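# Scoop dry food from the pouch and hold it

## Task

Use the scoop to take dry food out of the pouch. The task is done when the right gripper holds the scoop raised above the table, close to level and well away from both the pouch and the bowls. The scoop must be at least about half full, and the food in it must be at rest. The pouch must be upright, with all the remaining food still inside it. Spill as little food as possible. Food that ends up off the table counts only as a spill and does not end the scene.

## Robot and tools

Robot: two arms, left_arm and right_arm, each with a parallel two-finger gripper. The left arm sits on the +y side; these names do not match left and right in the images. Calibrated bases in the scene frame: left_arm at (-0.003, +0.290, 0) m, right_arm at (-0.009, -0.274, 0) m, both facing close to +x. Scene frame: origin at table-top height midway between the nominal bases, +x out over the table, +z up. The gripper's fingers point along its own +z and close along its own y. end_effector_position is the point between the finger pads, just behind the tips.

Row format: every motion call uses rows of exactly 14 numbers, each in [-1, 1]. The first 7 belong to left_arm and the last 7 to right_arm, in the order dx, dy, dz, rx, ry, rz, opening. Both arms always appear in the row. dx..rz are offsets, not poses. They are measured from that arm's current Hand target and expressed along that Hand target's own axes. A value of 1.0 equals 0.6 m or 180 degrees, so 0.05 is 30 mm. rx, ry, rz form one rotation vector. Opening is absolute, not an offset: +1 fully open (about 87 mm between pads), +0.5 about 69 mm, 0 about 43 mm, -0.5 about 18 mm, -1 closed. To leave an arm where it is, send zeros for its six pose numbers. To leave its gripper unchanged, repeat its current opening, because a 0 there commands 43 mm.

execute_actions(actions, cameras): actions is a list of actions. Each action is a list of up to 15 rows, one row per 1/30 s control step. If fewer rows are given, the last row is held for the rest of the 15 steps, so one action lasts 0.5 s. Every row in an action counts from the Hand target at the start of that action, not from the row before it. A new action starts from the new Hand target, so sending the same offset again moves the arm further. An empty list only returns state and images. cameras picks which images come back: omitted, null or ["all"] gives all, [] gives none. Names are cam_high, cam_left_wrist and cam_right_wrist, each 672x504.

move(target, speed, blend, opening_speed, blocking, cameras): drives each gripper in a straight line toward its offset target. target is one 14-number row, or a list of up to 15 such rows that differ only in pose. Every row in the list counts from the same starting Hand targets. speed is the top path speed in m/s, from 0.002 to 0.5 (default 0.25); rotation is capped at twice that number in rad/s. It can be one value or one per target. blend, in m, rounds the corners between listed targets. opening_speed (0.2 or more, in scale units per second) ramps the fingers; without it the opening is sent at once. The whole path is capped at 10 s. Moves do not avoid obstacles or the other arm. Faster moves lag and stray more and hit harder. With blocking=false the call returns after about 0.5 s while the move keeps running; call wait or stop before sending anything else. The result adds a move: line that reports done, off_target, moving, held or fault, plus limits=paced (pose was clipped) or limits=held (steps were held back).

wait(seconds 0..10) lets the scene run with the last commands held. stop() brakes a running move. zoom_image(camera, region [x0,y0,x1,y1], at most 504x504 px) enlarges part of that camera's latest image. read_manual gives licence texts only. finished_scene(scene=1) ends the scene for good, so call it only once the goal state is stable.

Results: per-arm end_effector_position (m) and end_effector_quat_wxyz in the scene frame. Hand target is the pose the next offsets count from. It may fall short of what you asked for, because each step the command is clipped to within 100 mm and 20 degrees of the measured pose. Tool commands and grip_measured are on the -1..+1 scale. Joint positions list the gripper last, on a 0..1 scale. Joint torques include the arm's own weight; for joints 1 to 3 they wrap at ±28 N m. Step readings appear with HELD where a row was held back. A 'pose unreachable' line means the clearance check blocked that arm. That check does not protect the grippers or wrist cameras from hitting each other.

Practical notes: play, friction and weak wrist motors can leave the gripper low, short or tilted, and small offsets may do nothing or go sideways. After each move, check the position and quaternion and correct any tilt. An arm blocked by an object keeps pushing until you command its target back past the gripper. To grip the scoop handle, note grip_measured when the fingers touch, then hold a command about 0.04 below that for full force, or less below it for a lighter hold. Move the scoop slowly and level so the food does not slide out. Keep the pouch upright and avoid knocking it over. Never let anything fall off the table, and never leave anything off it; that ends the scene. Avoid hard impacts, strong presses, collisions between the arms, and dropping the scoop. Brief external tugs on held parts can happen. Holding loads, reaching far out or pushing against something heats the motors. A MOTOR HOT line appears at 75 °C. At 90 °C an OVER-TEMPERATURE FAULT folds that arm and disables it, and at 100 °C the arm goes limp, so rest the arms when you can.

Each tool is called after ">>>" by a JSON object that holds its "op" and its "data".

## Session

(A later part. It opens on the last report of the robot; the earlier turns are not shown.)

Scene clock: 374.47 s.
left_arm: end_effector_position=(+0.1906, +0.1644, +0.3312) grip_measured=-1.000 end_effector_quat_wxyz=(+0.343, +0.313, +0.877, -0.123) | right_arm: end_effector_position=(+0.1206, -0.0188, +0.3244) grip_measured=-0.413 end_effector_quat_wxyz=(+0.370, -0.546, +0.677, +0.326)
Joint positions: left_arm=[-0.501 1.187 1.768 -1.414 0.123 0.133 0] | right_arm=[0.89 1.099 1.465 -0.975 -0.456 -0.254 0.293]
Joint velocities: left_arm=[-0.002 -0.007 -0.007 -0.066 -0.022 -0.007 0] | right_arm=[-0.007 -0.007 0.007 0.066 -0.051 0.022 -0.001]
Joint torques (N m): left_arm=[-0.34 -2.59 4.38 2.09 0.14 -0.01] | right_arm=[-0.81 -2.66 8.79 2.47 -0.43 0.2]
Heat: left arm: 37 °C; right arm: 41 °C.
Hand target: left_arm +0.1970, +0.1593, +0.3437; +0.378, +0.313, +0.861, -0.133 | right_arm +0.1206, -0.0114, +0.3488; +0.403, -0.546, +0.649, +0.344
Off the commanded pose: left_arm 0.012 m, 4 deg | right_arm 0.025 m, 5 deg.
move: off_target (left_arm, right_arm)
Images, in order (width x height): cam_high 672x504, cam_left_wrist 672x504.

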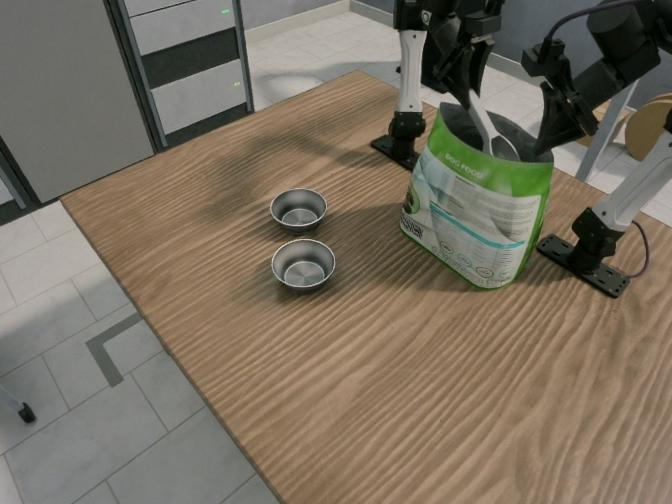

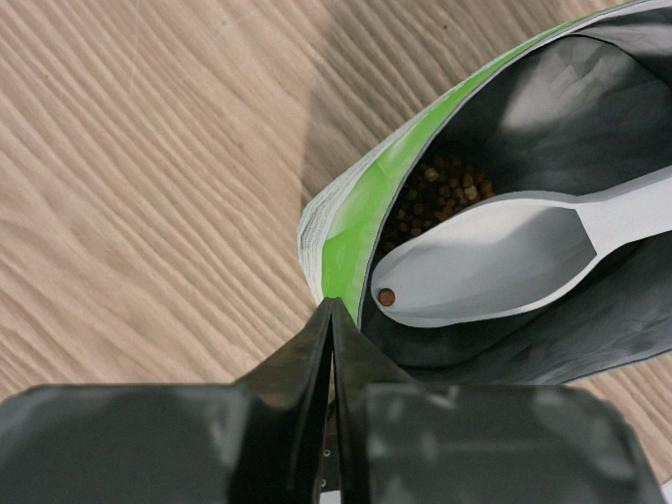

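>>> {"op": "move", "data": {"target": [0,0,0,0,0,0,-1,0.0375,-0.0092,-0.0245,0,0.1778,0,-0.5], "speed": 0.15, "cameras": ["cam_left_wrist","cam_right_wrist"]}}

>>> {"op": "zoom_image", "data": {"camera": "cam_left_wrist", "region": [340, 80, 660, 400]}}

Scene clock: 378.27 s.
left_arm: end_effector_position=(+0.1906, +0.1644, +0.3312) grip_measured=-1.000 end_effector_quat_wxyz=(+0.343, +0.313, +0.877, -0.123) | right_arm: end_effector_position=(+0.1272, -0.0321, +0.3297) grip_measured=-0.413 end_effector_quat_wxyz=(+0.236, -0.606, +0.735, +0.192)
Joint positions: left_arm=[-0.501 1.187 1.768 -1.414 0.123 0.133 0] | right_arm=[0.99 1.49 2.056 -1.557 -0.233 -0.346 0.293]
Joint velocities: left_arm=[0.002 -0.017 -0.007 -0.081 0.007 -0.051 0] | right_arm=[0.002 0.012 -0.002 0.022 -0.066 0.007 0.012]
Joint torques (N m): left_arm=[-0.36 -2.69 4.33 2.1 0.14 -0.01] | right_arm=[0.55 -4.66 7.19 1.12 0.05 0.12]
Heat: left arm: 37 °C; right arm: 41 °C.
Hand target: left_arm +0.1970, +0.1593, +0.3437; +0.378, +0.313, +0.861, -0.133 | right_arm +0.1223, -0.0363, +0.3357; +0.210, -0.620, +0.735, +0.178
Off the commanded pose: left_arm 0.015 m, 5 deg | right_arm 0.008 m, 4 deg.
joint sent to its limit (right arm) — joint 4 (wrist pitch), lower limit. The joint targets are off in position and orientation.
move: off_target (left_arm, right_arm)
Images, in order (width x height): cam_left_wrist 672x504, cam_right_wrist 672x504.

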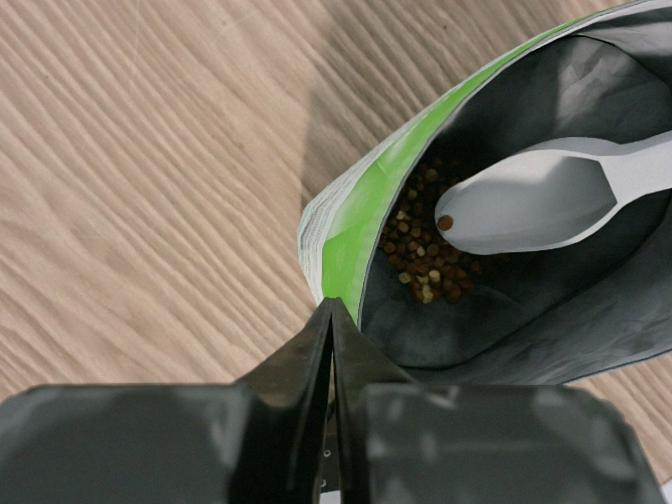

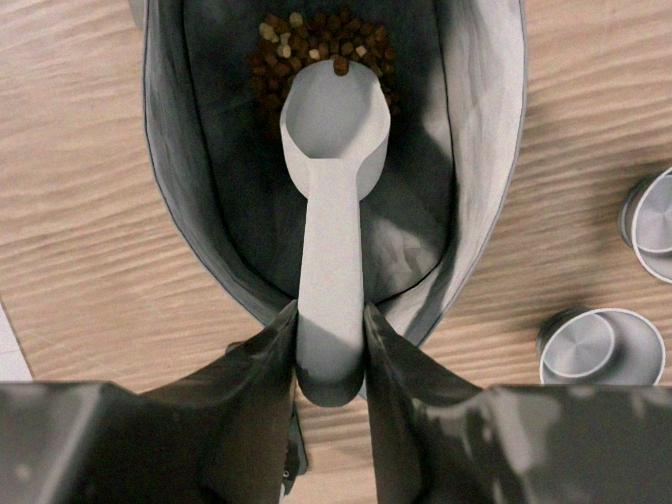

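Scaled by 1.575 from the camera's 672x504 image, which has a finer 960x720 frame.

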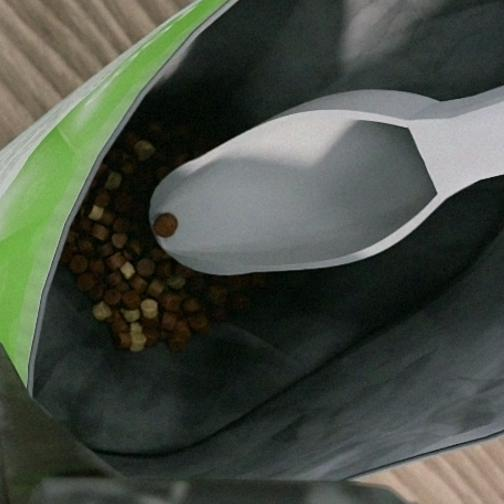

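>>> {"op": "zoom_image", "data": {"camera": "cam_right_wrist", "region": [220, 0, 440, 150]}}

>>> {"op": "zoom_image", "data": {"camera": "cam_left_wrist", "region": [370, 150, 530, 310]}}

Scaled by 2.291 from the camera's 672x504 image, which has a finer 960x720 frame.

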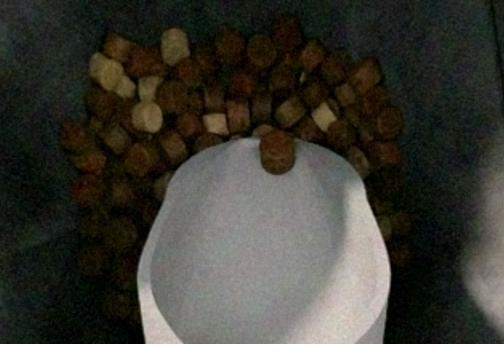

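Scaled by 3.150 from the camera's 672x504 image, which has a finer 960x720 frame.

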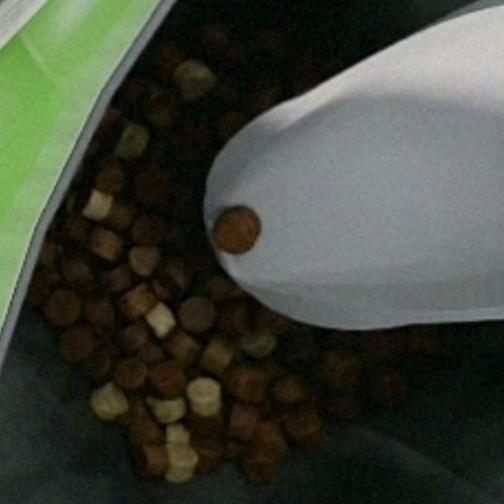

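>>> {"op": "move", "data": {"target": [[0,0,0,0,0,0,-1,0.0357,-0.0038,0.0655,0,0.0278,0,-0.5],[0,0,0,0,0,0,-1,0.0553,-0.0015,0.122,0,0.0639,0,-0.5]], "speed": 0.08, "blend": 0.01, "cameras": ["cam_left_wrist","cam_right_wrist"]}}

>>> {"op": "zoom_image", "data": {"camera": "cam_left_wrist", "region": [370, 110, 570, 310]}}

Scene clock: 384.37 s.
left_arm: end_effector_position=(+0.1906, +0.1644, +0.3312) grip_measured=-1.000 end_effector_quat_wxyz=(+0.343, +0.313, +0.877, -0.123) | right_arm: end_effector_position=(+0.1227, -0.0301, +0.2628) grip_measured=-0.413 end_effector_quat_wxyz=(+0.134, -0.632, +0.754, +0.124)
Joint positions: left_arm=[-0.501 1.187 1.768 -1.414 0.123 0.133 0] | right_arm=[1.062 1.56 1.879 -1.551 -0.144 -0.335 0.293]
Joint velocities: left_arm=[0.012 0.027 -0.007 -0.007 0.007 -0.007 0] | right_arm=[-0.002 -0.007 -0.007 0.007 0.007 -0.022 -0.004]
Joint torques (N m): left_arm=[-0.36 -2.63 4.27 2.1 0.12 0.03] | right_arm=[0.61 -4.53 4.07 1.33 0.16 0.19]
Heat: left arm: 37 °C; right arm: 40 °C.
Hand target: left_arm +0.1970, +0.1593, +0.3437; +0.378, +0.313, +0.861, -0.133 | right_arm +0.1254, -0.0252, +0.2571; +0.136, -0.635, +0.751, +0.114
Off the commanded pose: left_arm 0.015 m, 5 deg | right_arm 0.008 m, 1 deg.
move: off_target (left_arm)
Images, in order (width x height): cam_left_wrist 672x504, cam_right_wrist 672x504.

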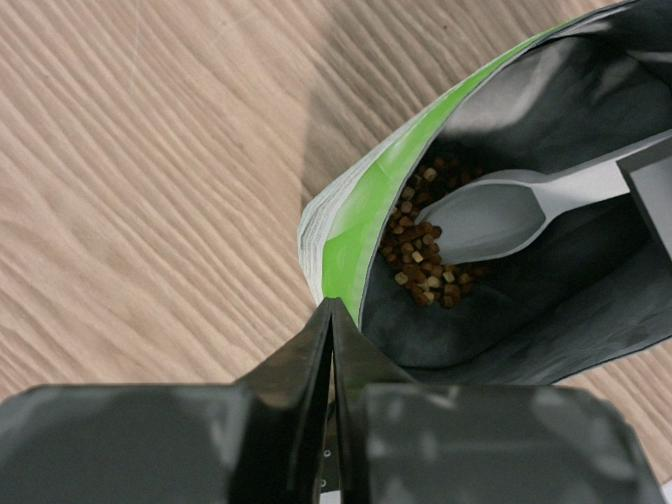

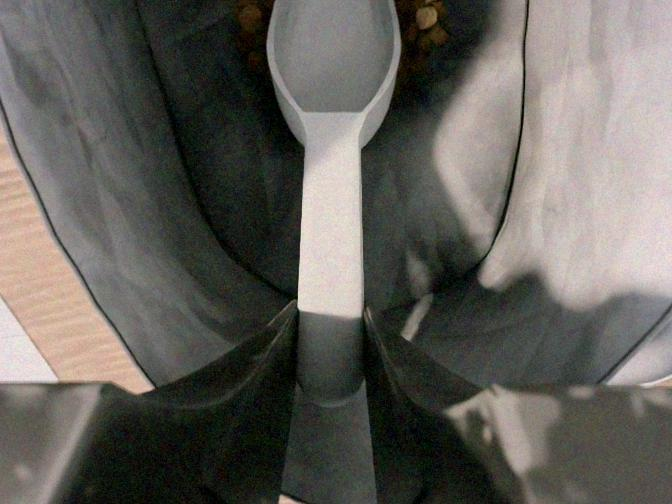

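Scaled by 2.520 from the camera's 672x504 image, which has a finer 960x720 frame.

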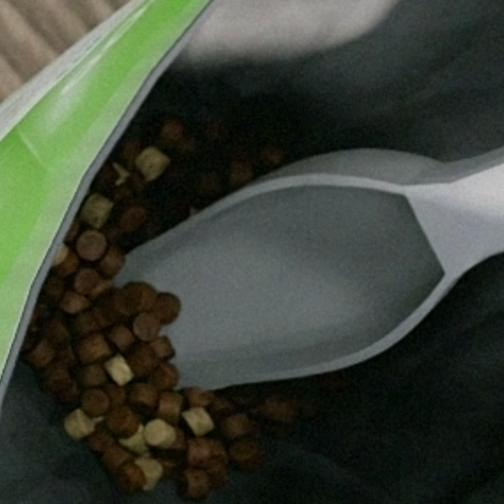

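>>> {"op": "move", "data": {"target": [0,0,0,0,0,0,-1,-0.004,0.0032,0.032,0,-0.0056,0,-0.5], "speed": 0.06, "cameras": ["cam_left_wrist","cam_right_wrist"]}}

>>> {"op": "zoom_image", "data": {"camera": "cam_left_wrist", "region": [370, 110, 570, 310]}}

Scene clock: 386.27 s.
left_arm: end_effector_position=(+0.1906, +0.1644, +0.3312) grip_measured=-1.000 end_effector_quat_wxyz=(+0.343, +0.313, +0.877, -0.123) | right_arm: end_effector_position=(+0.1216, -0.0322, +0.2453) grip_measured=-0.413 end_effector_quat_wxyz=(+0.122, -0.627, +0.761, +0.114)
Joint positions: left_arm=[-0.501 1.187 1.768 -1.414 0.123 0.133 0] | right_arm=[1.07 1.543 1.789 -1.505 -0.127 -0.315 0.293]
Joint velocities: left_arm=[0.007 0.007 -0.002 0.007 -0.037 -0.051 0] | right_arm=[-0.012 0.022 -0.002 -0.081 0.007 0.081 0.001]
Joint torques (N m): left_arm=[-0.34 -2.63 4.36 2.1 0.15 0] | right_arm=[1.14 -5.09 3.15 1.88 0.01 0.16]
Heat: left arm: 37 °C; right arm: 40 °C.
Hand target: left_arm +0.1970, +0.1593, +0.3437; +0.378, +0.313, +0.861, -0.133 | right_arm +0.1250, -0.0157, +0.2401; +0.143, -0.634, +0.750, +0.120
Off the commanded pose: left_arm 0.015 m, 5 deg | right_arm 0.017 m, 3 deg.
move: off_target (left_arm, right_arm)
Images, in order (width x height): cam_left_wrist 672x504, cam_right_wrist 672x504.

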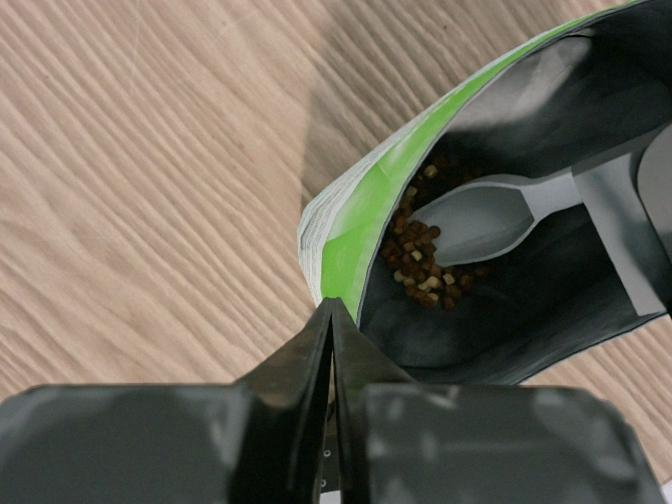

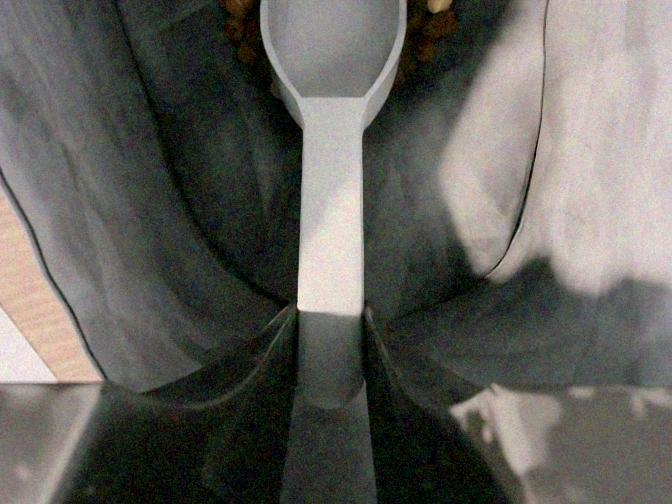

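Scaled by 2.520 from the camera's 672x504 image, which has a finer 960x720 frame.

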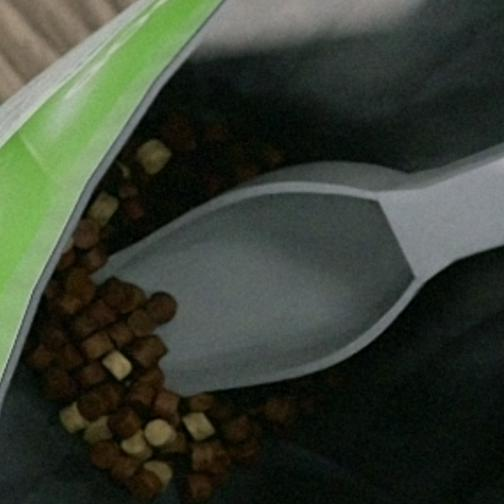

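>>> {"op": "move", "data": {"target": [0,0,0,0,0,0,-1,0.0027,-0.0012,-0.0403,0,-0.0083,0,-0.5], "speed": 0.08, "cameras": ["cam_left_wrist","cam_right_wrist"]}}

>>> {"op": "zoom_image", "data": {"camera": "cam_left_wrist", "region": [370, 110, 570, 310]}}

Scene clock: 389.50 s.
left_arm: end_effector_position=(+0.1906, +0.1644, +0.3312) grip_measured=-1.000 end_effector_quat_wxyz=(+0.343, +0.313, +0.877, -0.123) | right_arm: end_effector_position=(+0.1226, -0.0309, +0.2493) grip_measured=-0.413 end_effector_quat_wxyz=(+0.129, -0.628, +0.758, +0.116)
Joint positions: left_arm=[-0.501 1.187 1.768 -1.414 0.123 0.133 0] | right_arm=[1.07 1.542 1.803 -1.505 -0.127 -0.32 0.293]
Joint velocities: left_arm=[0.007 -0.002 -0.002 -0.007 -0.037 -0.066 0] | right_arm=[0.007 -0.007 -0.002 -0.051 0.022 0.022 0.007]
Joint torques (N m): left_arm=[-0.35 -2.63 4.33 2.12 0.14 0.01] | right_arm=[-0.88 -6.64 8.55 1.1 -0.16 0.01]
Heat: left arm: 37 °C; right arm: 40 °C.
Hand target: left_arm +0.1970, +0.1593, +0.3437; +0.378, +0.313, +0.861, -0.133 | right_arm +0.1239, -0.0264, +0.2617; +0.152, -0.633, +0.748, +0.128
Off the commanded pose: left_arm 0.015 m, 5 deg | right_arm 0.014 m, 3 deg.
move: off_target (left_arm, right_arm)
Images, in order (width x height): cam_left_wrist 672x504, cam_right_wrist 672x504.

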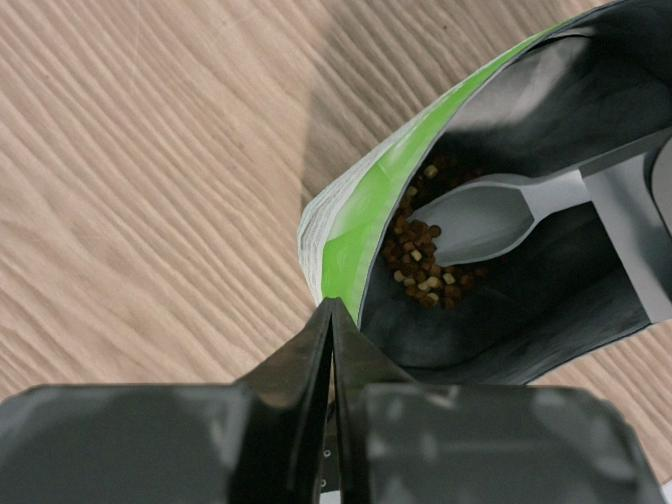

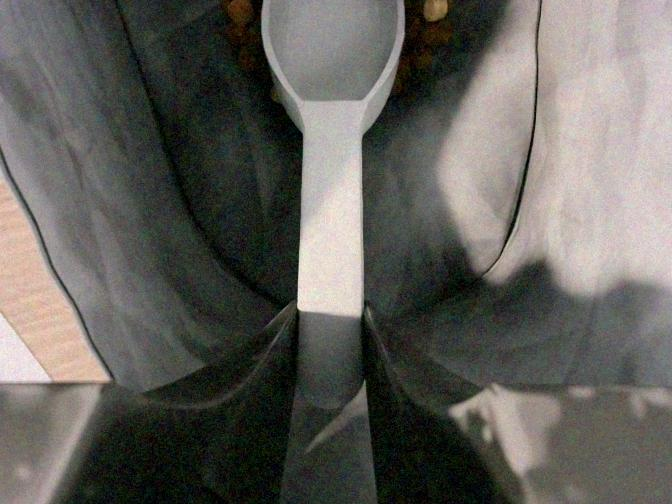

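Scaled by 2.520 from the camera's 672x504 image, which has a finer 960x720 frame.

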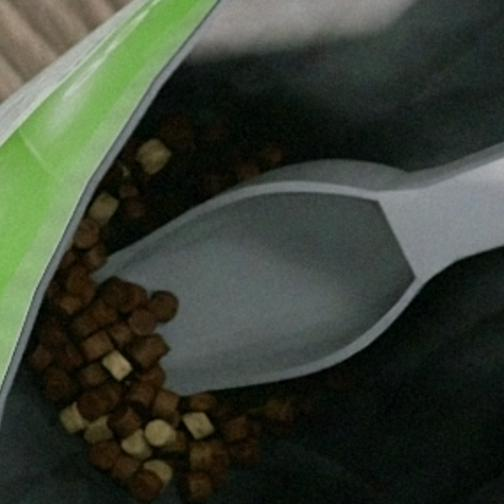

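>>> {"op": "wait", "data": {"seconds": 0}}

>>> {"op": "zoom_image", "data": {"camera": "cam_left_wrist", "region": [300, 60, 640, 340]}}

>>> {"op": "zoom_image", "data": {"camera": "cam_right_wrist", "region": [150, 0, 500, 260]}}

Scene clock: 391.30 s.
left_arm: end_effector_position=(+0.1906, +0.1644, +0.3312) grip_measured=-1.000 end_effector_quat_wxyz=(+0.343, +0.313, +0.877, -0.123) | right_arm: end_effector_position=(+0.1226, -0.0309, +0.2493) grip_measured=-0.413 end_effector_quat_wxyz=(+0.129, -0.628, +0.758, +0.116)
Joint positions: left_arm=[-0.501 1.187 1.768 -1.414 0.123 0.133 0] | right_arm=[1.07 1.542 1.803 -1.505 -0.127 -0.32 0.293]
Joint velocities: left_arm=[0.007 -0.007 -0.017 -0.007 0.037 -0.022 0] | right_arm=[-0.017 0.007 -0.002 -0.037 0.037 -0.007 -0.01]
Joint torques (N m): left_arm=[-0.36 -2.66 4.26 2.1 0.13 0] | right_arm=[-0.88 -6.64 8.54 1.1 -0.16 0.02]
Heat: left arm: 36 °C; right arm: 40 °C.
Hand target: left_arm +0.1970, +0.1593, +0.3437; +0.378, +0.313, +0.861, -0.133 | right_arm +0.1239, -0.0264, +0.2617; +0.152, -0.633, +0.748, +0.128
Tool commands: left_gripper/opening=-1.0 right_gripper/opening=-0.5
Off the commanded pose: left_arm 0.015 m, 5 deg | right_arm 0.014 m, 3 deg.

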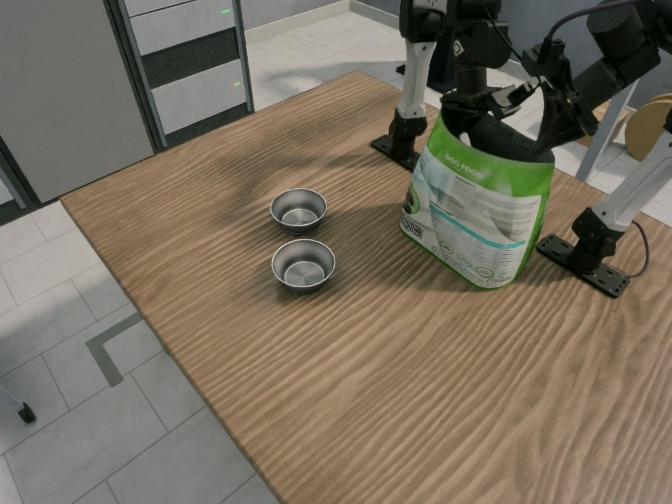

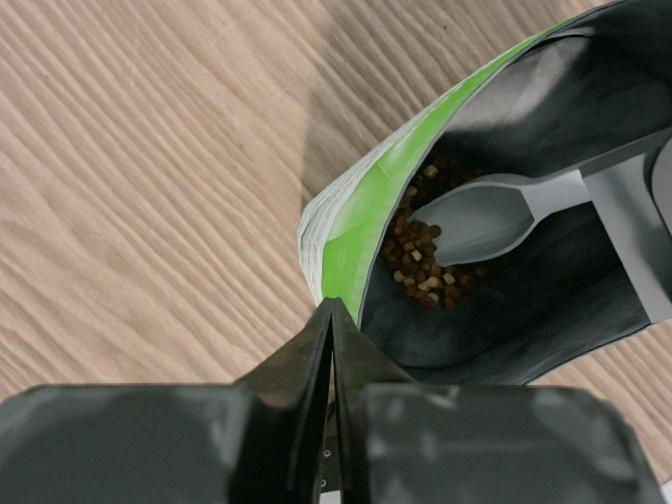

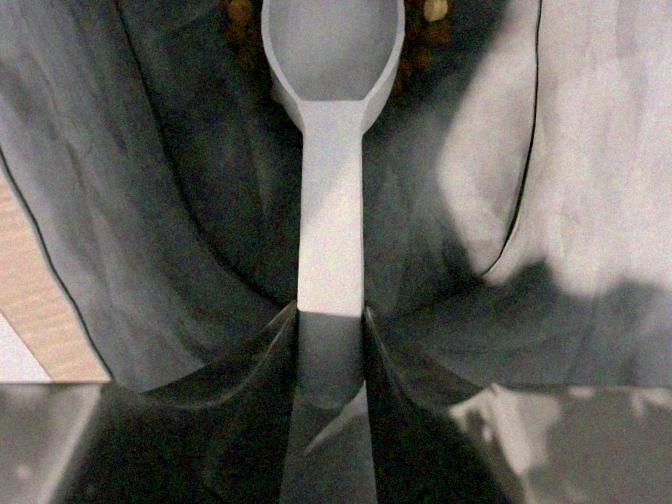

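Scaled by 1.482 from the camera's 672x504 image, which has a finer 960x720 frame.

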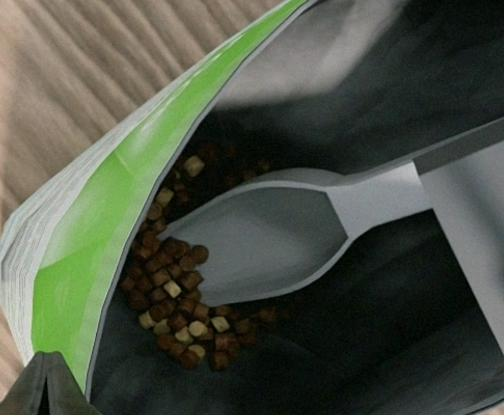

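Scaled by 1.440 from the camera's 672x504 image, which has a finer 960x720 frame.

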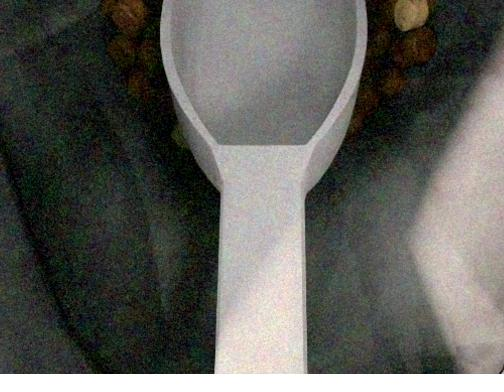

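>>> {"op": "move", "data": {"target": [[0,0,0,0,0,0,-1,0.0052,-0.0023,-0.0447,0,-0.0306,0,-0.5],[0,0,0,0,0,0,-1,-0.0003,-0.002,-0.0785,0,-0.0583,0,-0.5]], "speed": 0.05, "cameras": ["cam_left_wrist","cam_right_wrist"]}}

>>> {"op": "zoom_image", "data": {"camera": "cam_left_wrist", "region": [300, 60, 640, 340]}}

Scene clock: 403.60 s.
left_arm: end_effector_position=(+0.1906, +0.1644, +0.3312) grip_measured=-1.000 end_effector_quat_wxyz=(+0.343, +0.313, +0.877, -0.123) | right_arm: end_effector_position=(+0.1231, -0.0445, +0.2872) grip_measured=-0.413 end_effector_quat_wxyz=(+0.193, -0.623, +0.739, +0.167)
Joint positions: left_arm=[-0.501 1.187 1.768 -1.414 0.123 0.133 0] | right_arm=[0.993 1.43 1.833 -1.501 -0.215 -0.383 0.293]
Joint velocities: left_arm=[0.002 -0.022 -0.002 0.037 -0.037 0.037 0] | right_arm=[-0.007 -0.007 0.002 -0.11 -0.051 -0.037 0.001]
Joint torques (N m): left_arm=[-0.36 -2.69 4.3 2.1 0.14 0.01] | right_arm=[-0.85 -6.65 8.39 1.31 -0.42 0.04]
Heat: left arm: 36 °C; right arm: 41 °C.
Hand target: left_arm +0.1970, +0.1593, +0.3437; +0.378, +0.313, +0.861, -0.133 | right_arm +0.1218, -0.0449, +0.3043; +0.219, -0.618, +0.732, +0.186
Off the commanded pose: left_arm 0.015 m, 5 deg | right_arm 0.018 m, 4 deg.
move: off_target (left_arm, right_arm)
Images, in order (width x height): cam_left_wrist 672x504, cam_right_wrist 672x504.

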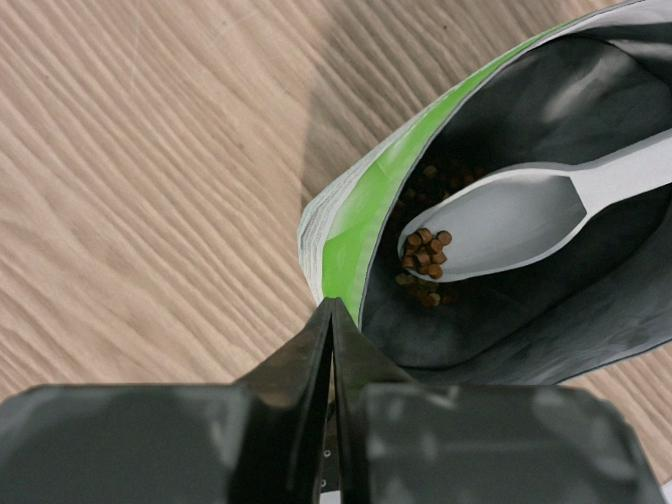

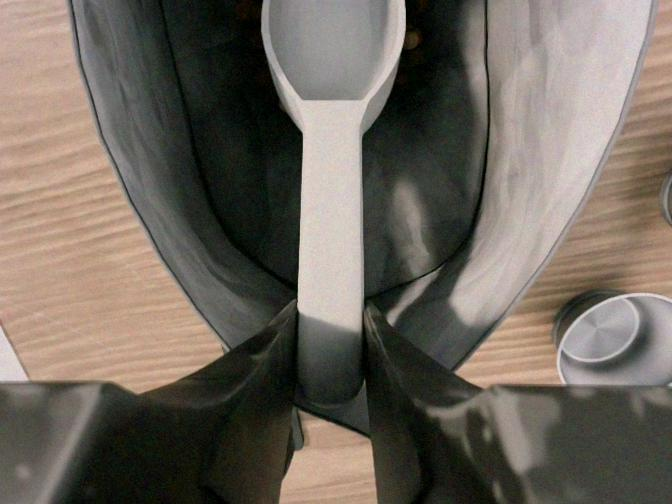

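Scaled by 1.482 from the camera's 672x504 image, which has a finer 960x720 frame.

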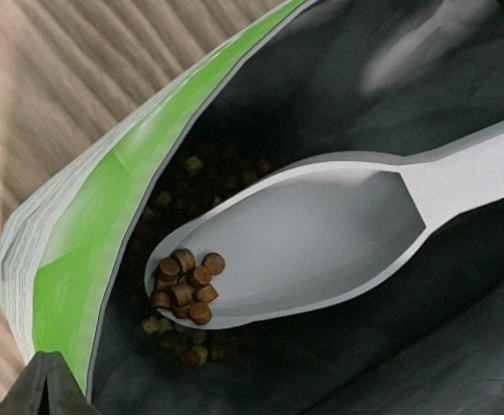

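>>> {"op": "move", "data": {"target": [[0,0,0,0,0,0,-1,-0.0368,0.003,-0.057,0,-0.0533,0,-0.5],[0,0,0,0,0,0,-1,-0.089,0.0075,-0.1223,0,-0.1144,0,-0.5],[0,0,0,0,0,0,-1,-0.1033,-0.0012,-0.2028,0,-0.2033,0,-0.5]], "speed": 0.06, "blend": 0.01, "cameras": ["cam_left_wrist","cam_right_wrist"]}}

>>> {"op": "zoom_image", "data": {"camera": "cam_left_wrist", "region": [300, 60, 640, 340]}}

Scene clock: 413.27 s.
left_arm: end_effector_position=(+0.1915, +0.1652, +0.3314) grip_measured=-1.000 end_effector_quat_wxyz=(+0.344, +0.311, +0.877, -0.122) | right_arm: end_effector_position=(+0.1179, -0.0635, +0.4232) grip_measured=-0.413 end_effector_quat_wxyz=(+0.407, -0.525, +0.654, +0.362)
Joint positions: left_arm=[-0.497 1.187 1.768 -1.412 0.123 0.133 0] | right_arm=[0.609 1.212 1.973 -1.34 -0.732 -0.36 0.293]
Joint velocities: left_arm=[-0.012 -0.012 -0.002 -0.037 -0.051 -0.007 0] | right_arm=[0.002 -0.007 -0.022 -0.095 0.037 -0.007 0.004]
Joint torques (N m): left_arm=[-0.34 -2.73 4.34 2.1 0.11 0.02] | right_arm=[-0.83 -2.58 3.71 2.59 -0.64 0.19]
Heat: left arm: 36 °C; right arm: 41 °C.
Hand target: left_arm +0.1970, +0.1593, +0.3437; +0.378, +0.313, +0.861, -0.133 | right_arm +0.1187, -0.0592, +0.4382; +0.436, -0.527, +0.627, +0.373
Off the commanded pose: left_arm 0.015 m, 5 deg | right_arm 0.017 m, 5 deg.
move: off_target (left_arm, right_arm)
Images, in order (width x height): cam_left_wrist 672x504, cam_right_wrist 672x504.

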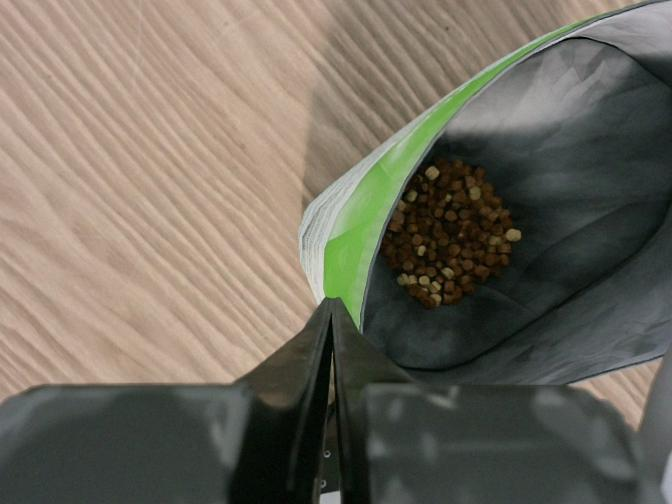

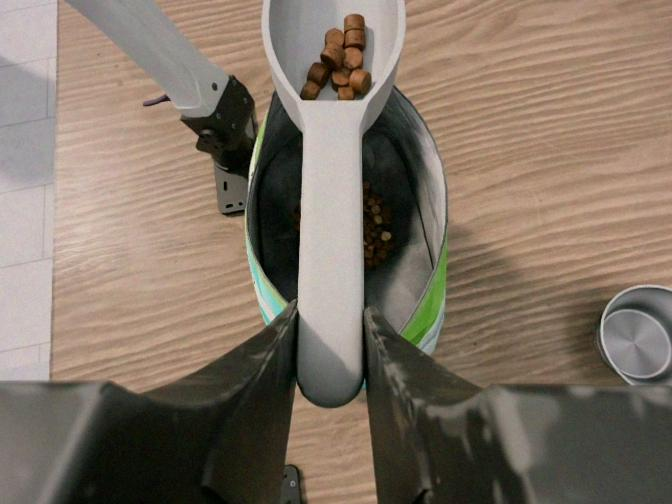

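Scaled by 1.482 from the camera's 672x504 image, which has a finer 960x720 frame.

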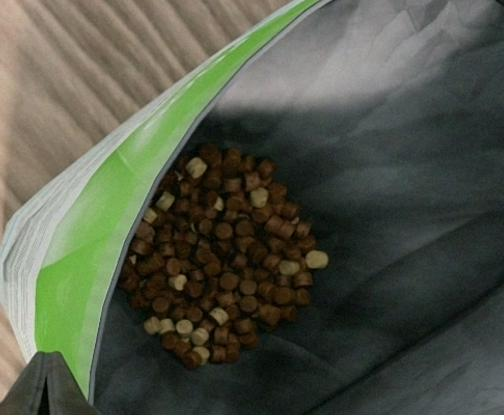

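>>> {"op": "move", "data": {"target": [[0,0,0,0,0,0,-1,0.0222,-0.1423,-0.021,0.1049,0,0.0382,-0.5],[0,0,0,0,0,0,-1,0.1355,-0.3293,-0.089,0.2615,0,0.0952,-0.5],[0,0,0,0,0,0,-1,0.3168,-0.4595,-0.1968,0.392,0,0.1427,-0.5],[0,0,0,0,0,0,-1,0.5893,-0.5155,-0.2638,0.4965,0,0.1807,-0.5]], "speed": 0.13, "blend": [0.02,0.02,0.02,0], "cameras": ["cam_high","cam_right_wrist"]}}

Scene clock: 423.10 s.
left_arm: end_effector_position=(+0.1915, +0.1652, +0.3314) grip_measured=-1.000 end_effector_quat_wxyz=(+0.344, +0.311, +0.877, -0.122) | right_arm: end_effector_position=(+0.3766, -0.3644, +0.1512) grip_measured=-0.413 end_effector_quat_wxyz=(+0.546, +0.102, +0.829, -0.062)
Joint positions: left_arm=[-0.497 1.187 1.768 -1.412 0.123 0.133 0] | right_arm=[-0.202 1.275 0.721 0.147 0.006 0.013 0.294]
Joint velocities: left_arm=[-0.012 -0.022 0.002 -0.051 -0.022 -0.007 0] | right_arm=[-0.022 0.002 -0.002 -0.007 -0.037 0.007 0.004]
Joint torques (N m): left_arm=[-0.39 -2.74 4.3 2.09 0.15 0.01] | right_arm=[-0.77 -4 6.27 2.86 0.16 0.2]
Heat: left arm: 36 °C; right arm: 40 °C.
Hand target: left_arm +0.1970, +0.1593, +0.3437; +0.378, +0.313, +0.861, -0.133 | right_arm +0.3832, -0.3698, +0.1602; +0.568, +0.107, +0.813, -0.070
Off the commanded pose: left_arm 0.015 m, 5 deg | right_arm 0.013 m, 3 deg.
move: off_target (left_arm, right_arm)
Images, in order (width x height): cam_high 672x504, cam_right_wrist 672x504.

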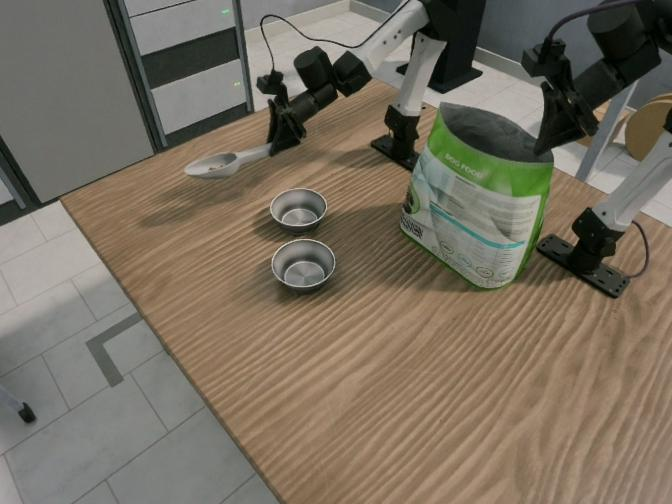

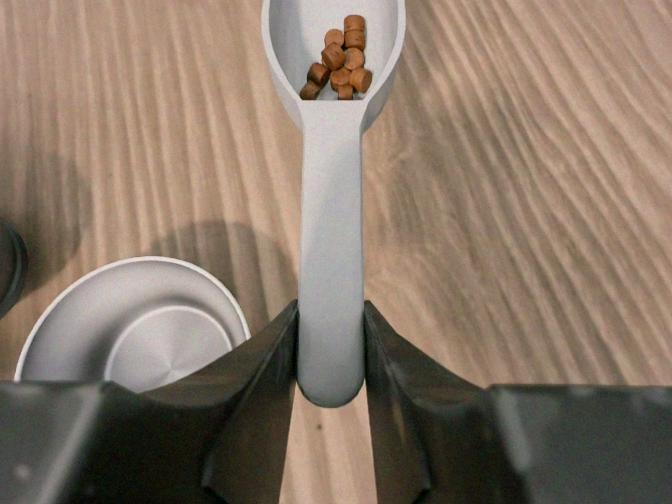

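>>> {"op": "zoom_image", "data": {"camera": "cam_high", "region": [170, 60, 370, 230]}}

Scaled by 2.520 from the camera's 672x504 image, which has a finer 960x720 frame.

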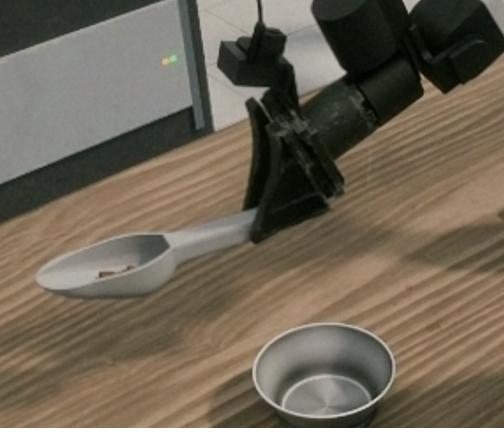

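>>> {"op": "move", "data": {"target": [0,0,0,0,0,0,-1,0.1408,0,0.0518,0,-0.0167,0,-0.5], "speed": 0.08, "cameras": ["cam_high","cam_right_wrist"]}}

>>> {"op": "zoom_image", "data": {"camera": "cam_high", "region": [160, 100, 330, 240]}}

Scene clock: 431.87 s.
left_arm: end_effector_position=(+0.1915, +0.1652, +0.3314) grip_measured=-1.000 end_effector_quat_wxyz=(+0.344, +0.311, +0.877, -0.122) | right_arm: end_effector_position=(+0.3795, -0.3651, +0.0590) grip_measured=-0.413 end_effector_quat_wxyz=(+0.566, +0.101, +0.815, -0.064)
Joint positions: left_arm=[-0.497 1.187 1.768 -1.412 0.123 0.133 0] | right_arm=[-0.202 1.556 0.45 0.748 0.006 0.013 0.294]
Joint velocities: left_arm=[-0.022 -0.002 -0.007 -0.007 -0.066 0.066 0] | right_arm=[-0.012 -0.007 0.002 -0.007 -0.037 -0.007 -0.007]
Joint torques (N m): left_arm=[-0.35 -2.61 4.3 2.1 0.14 0.02] | right_arm=[-0.65 -5.08 4.74 2.89 0.16 0.2]
Heat: left arm: 36 °C; right arm: 40 °C.
Hand target: left_arm +0.1970, +0.1593, +0.3437; +0.378, +0.313, +0.861, -0.133 | right_arm +0.3847, -0.3699, +0.0699; +0.589, +0.105, +0.798, -0.073
Off the commanded pose: left_arm 0.015 m, 5 deg | right_arm 0.013 m, 3 deg.
move: off_target (left_arm, right_arm)
Images, in order (width x height): cam_high 672x504, cam_right_wrist 672x504.

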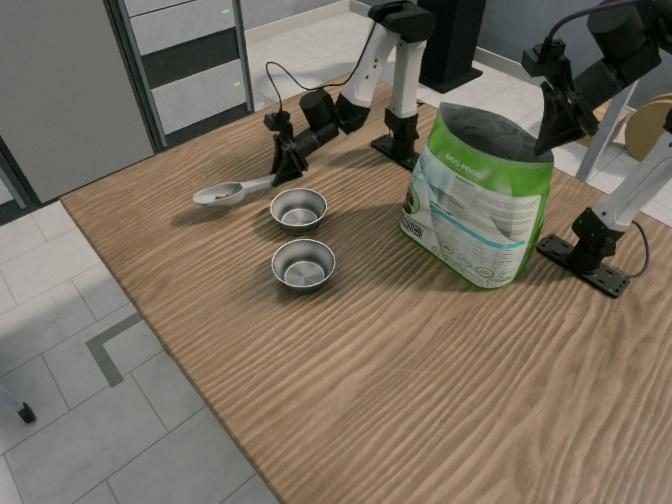

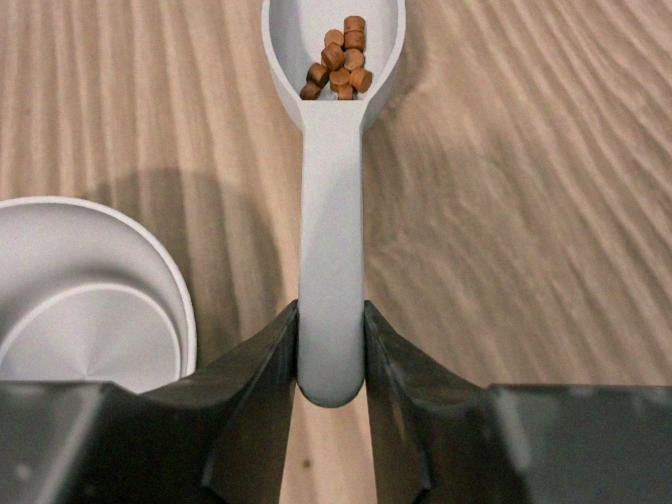

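Scaled by 2.965 from the camera's 672x504 image, which has a finer 960x720 frame.

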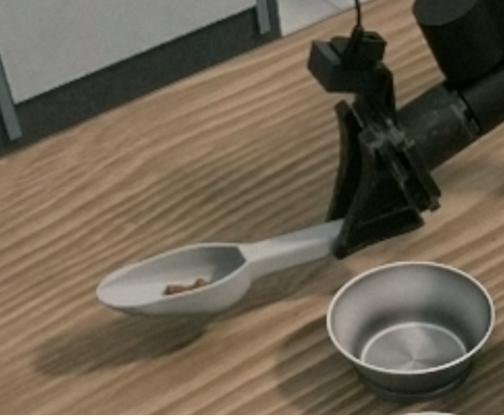

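>>> {"op": "move", "data": {"target": [0,0,0,0,0,0,-1,0.0159,0,0.0049,0,0,0,-0.5], "speed": 0.04, "cameras": ["cam_high"]}}

>>> {"op": "zoom_image", "data": {"camera": "cam_high", "region": [160, 100, 330, 240]}}

Scene clock: 433.77 s.
left_arm: end_effector_position=(+0.1915, +0.1652, +0.3314) grip_measured=-1.000 end_effector_quat_wxyz=(+0.344, +0.311, +0.877, -0.122) | right_arm: end_effector_position=(+0.3797, -0.3651, +0.0490) grip_measured=-0.413 end_effector_quat_wxyz=(+0.566, +0.101, +0.815, -0.064)
Joint positions: left_arm=[-0.497 1.187 1.768 -1.412 0.123 0.133 0] | right_arm=[-0.202 1.603 0.434 0.811 0.006 0.013 0.294]
Joint velocities: left_arm=[-0.017 -0.002 -0.002 -0.037 -0.037 0.022 0] | right_arm=[0.007 0.007 -0.002 -0.037 -0.037 -0.022 -0.01]
Joint torques (N m): left_arm=[-0.34 -2.67 4.3 2.09 0.11 -0.01] | right_arm=[-0.66 -5.19 4.4 2.87 0.17 0.19]
Heat: left arm: 36 °C; right arm: 40 °C.
Hand target: left_arm +0.1970, +0.1593, +0.3437; +0.378, +0.313, +0.861, -0.133 | right_arm +0.3849, -0.3699, +0.0599; +0.589, +0.105, +0.798, -0.073
Off the commanded pose: left_arm 0.015 m, 5 deg | right_arm 0.013 m, 3 deg.
move: off_target (left_arm, right_arm)
Images, in order (width x height): cam_high 672x504.

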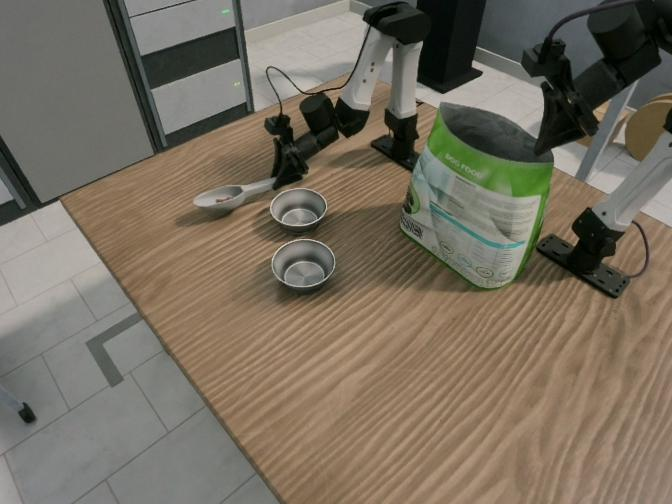

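Scaled by 2.965 from the camera's 672x504 image, which has a finer 960x720 frame.

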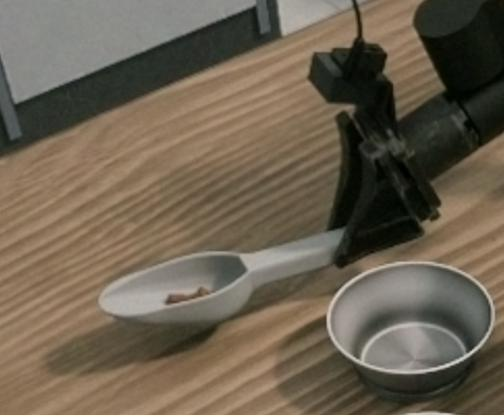

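>>> {"op": "move", "data": {"target": [0,0,0,0,0,0,-1,0.0128,0,0.0039,0,0,0,-0.5], "speed": 0.04, "cameras": ["cam_high"]}}

>>> {"op": "zoom_image", "data": {"camera": "cam_high", "region": [160, 100, 330, 240]}}

Scene clock: 435.27 s.
left_arm: end_effector_position=(+0.1915, +0.1652, +0.3314) grip_measured=-1.000 end_effector_quat_wxyz=(+0.344, +0.311, +0.877, -0.122) | right_arm: end_effector_position=(+0.3798, -0.3652, +0.0408) grip_measured=-0.413 end_effector_quat_wxyz=(+0.566, +0.101, +0.815, -0.064)
Joint positions: left_arm=[-0.497 1.187 1.768 -1.412 0.123 0.133 0] | right_arm=[-0.202 1.645 0.424 0.863 0.006 0.013 0.294]
Joint velocities: left_arm=[-0.012 -0.017 -0.007 -0.007 -0.037 0.007 0] | right_arm=[0.007 -0.002 -0.002 0.007 0.007 -0.007 -0.001]
Joint torques (N m): left_arm=[-0.39 -2.74 4.34 2.09 0.13 0.01] | right_arm=[-0.64 -5.35 4.18 2.89 0.16 0.2]
Heat: left arm: 36 °C; right arm: 40 °C.
Hand target: left_arm +0.1970, +0.1593, +0.3437; +0.378, +0.313, +0.861, -0.133 | right_arm +0.3849, -0.3699, +0.0518; +0.589, +0.105, +0.798, -0.073
Off the commanded pose: left_arm 0.015 m, 5 deg | right_arm 0.013 m, 3 deg.
move: off_target (left_arm, right_arm)
Images, in order (width x height): cam_high 672x504.

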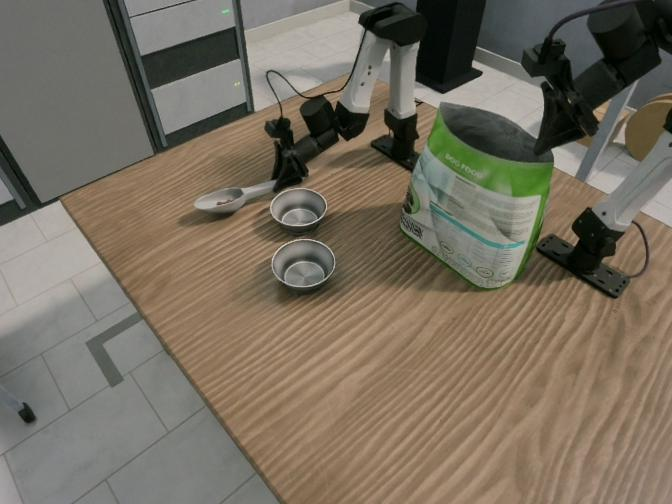

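Scaled by 2.965 from the camera's 672x504 image, which has a finer 960x720 frame.

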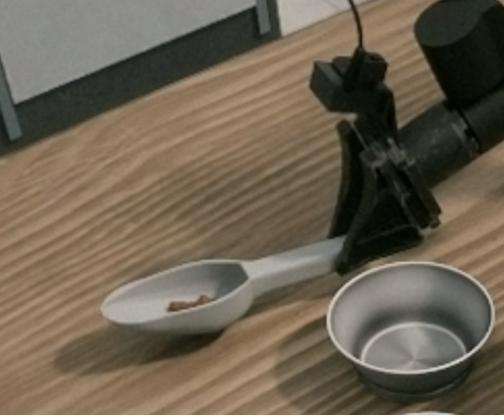

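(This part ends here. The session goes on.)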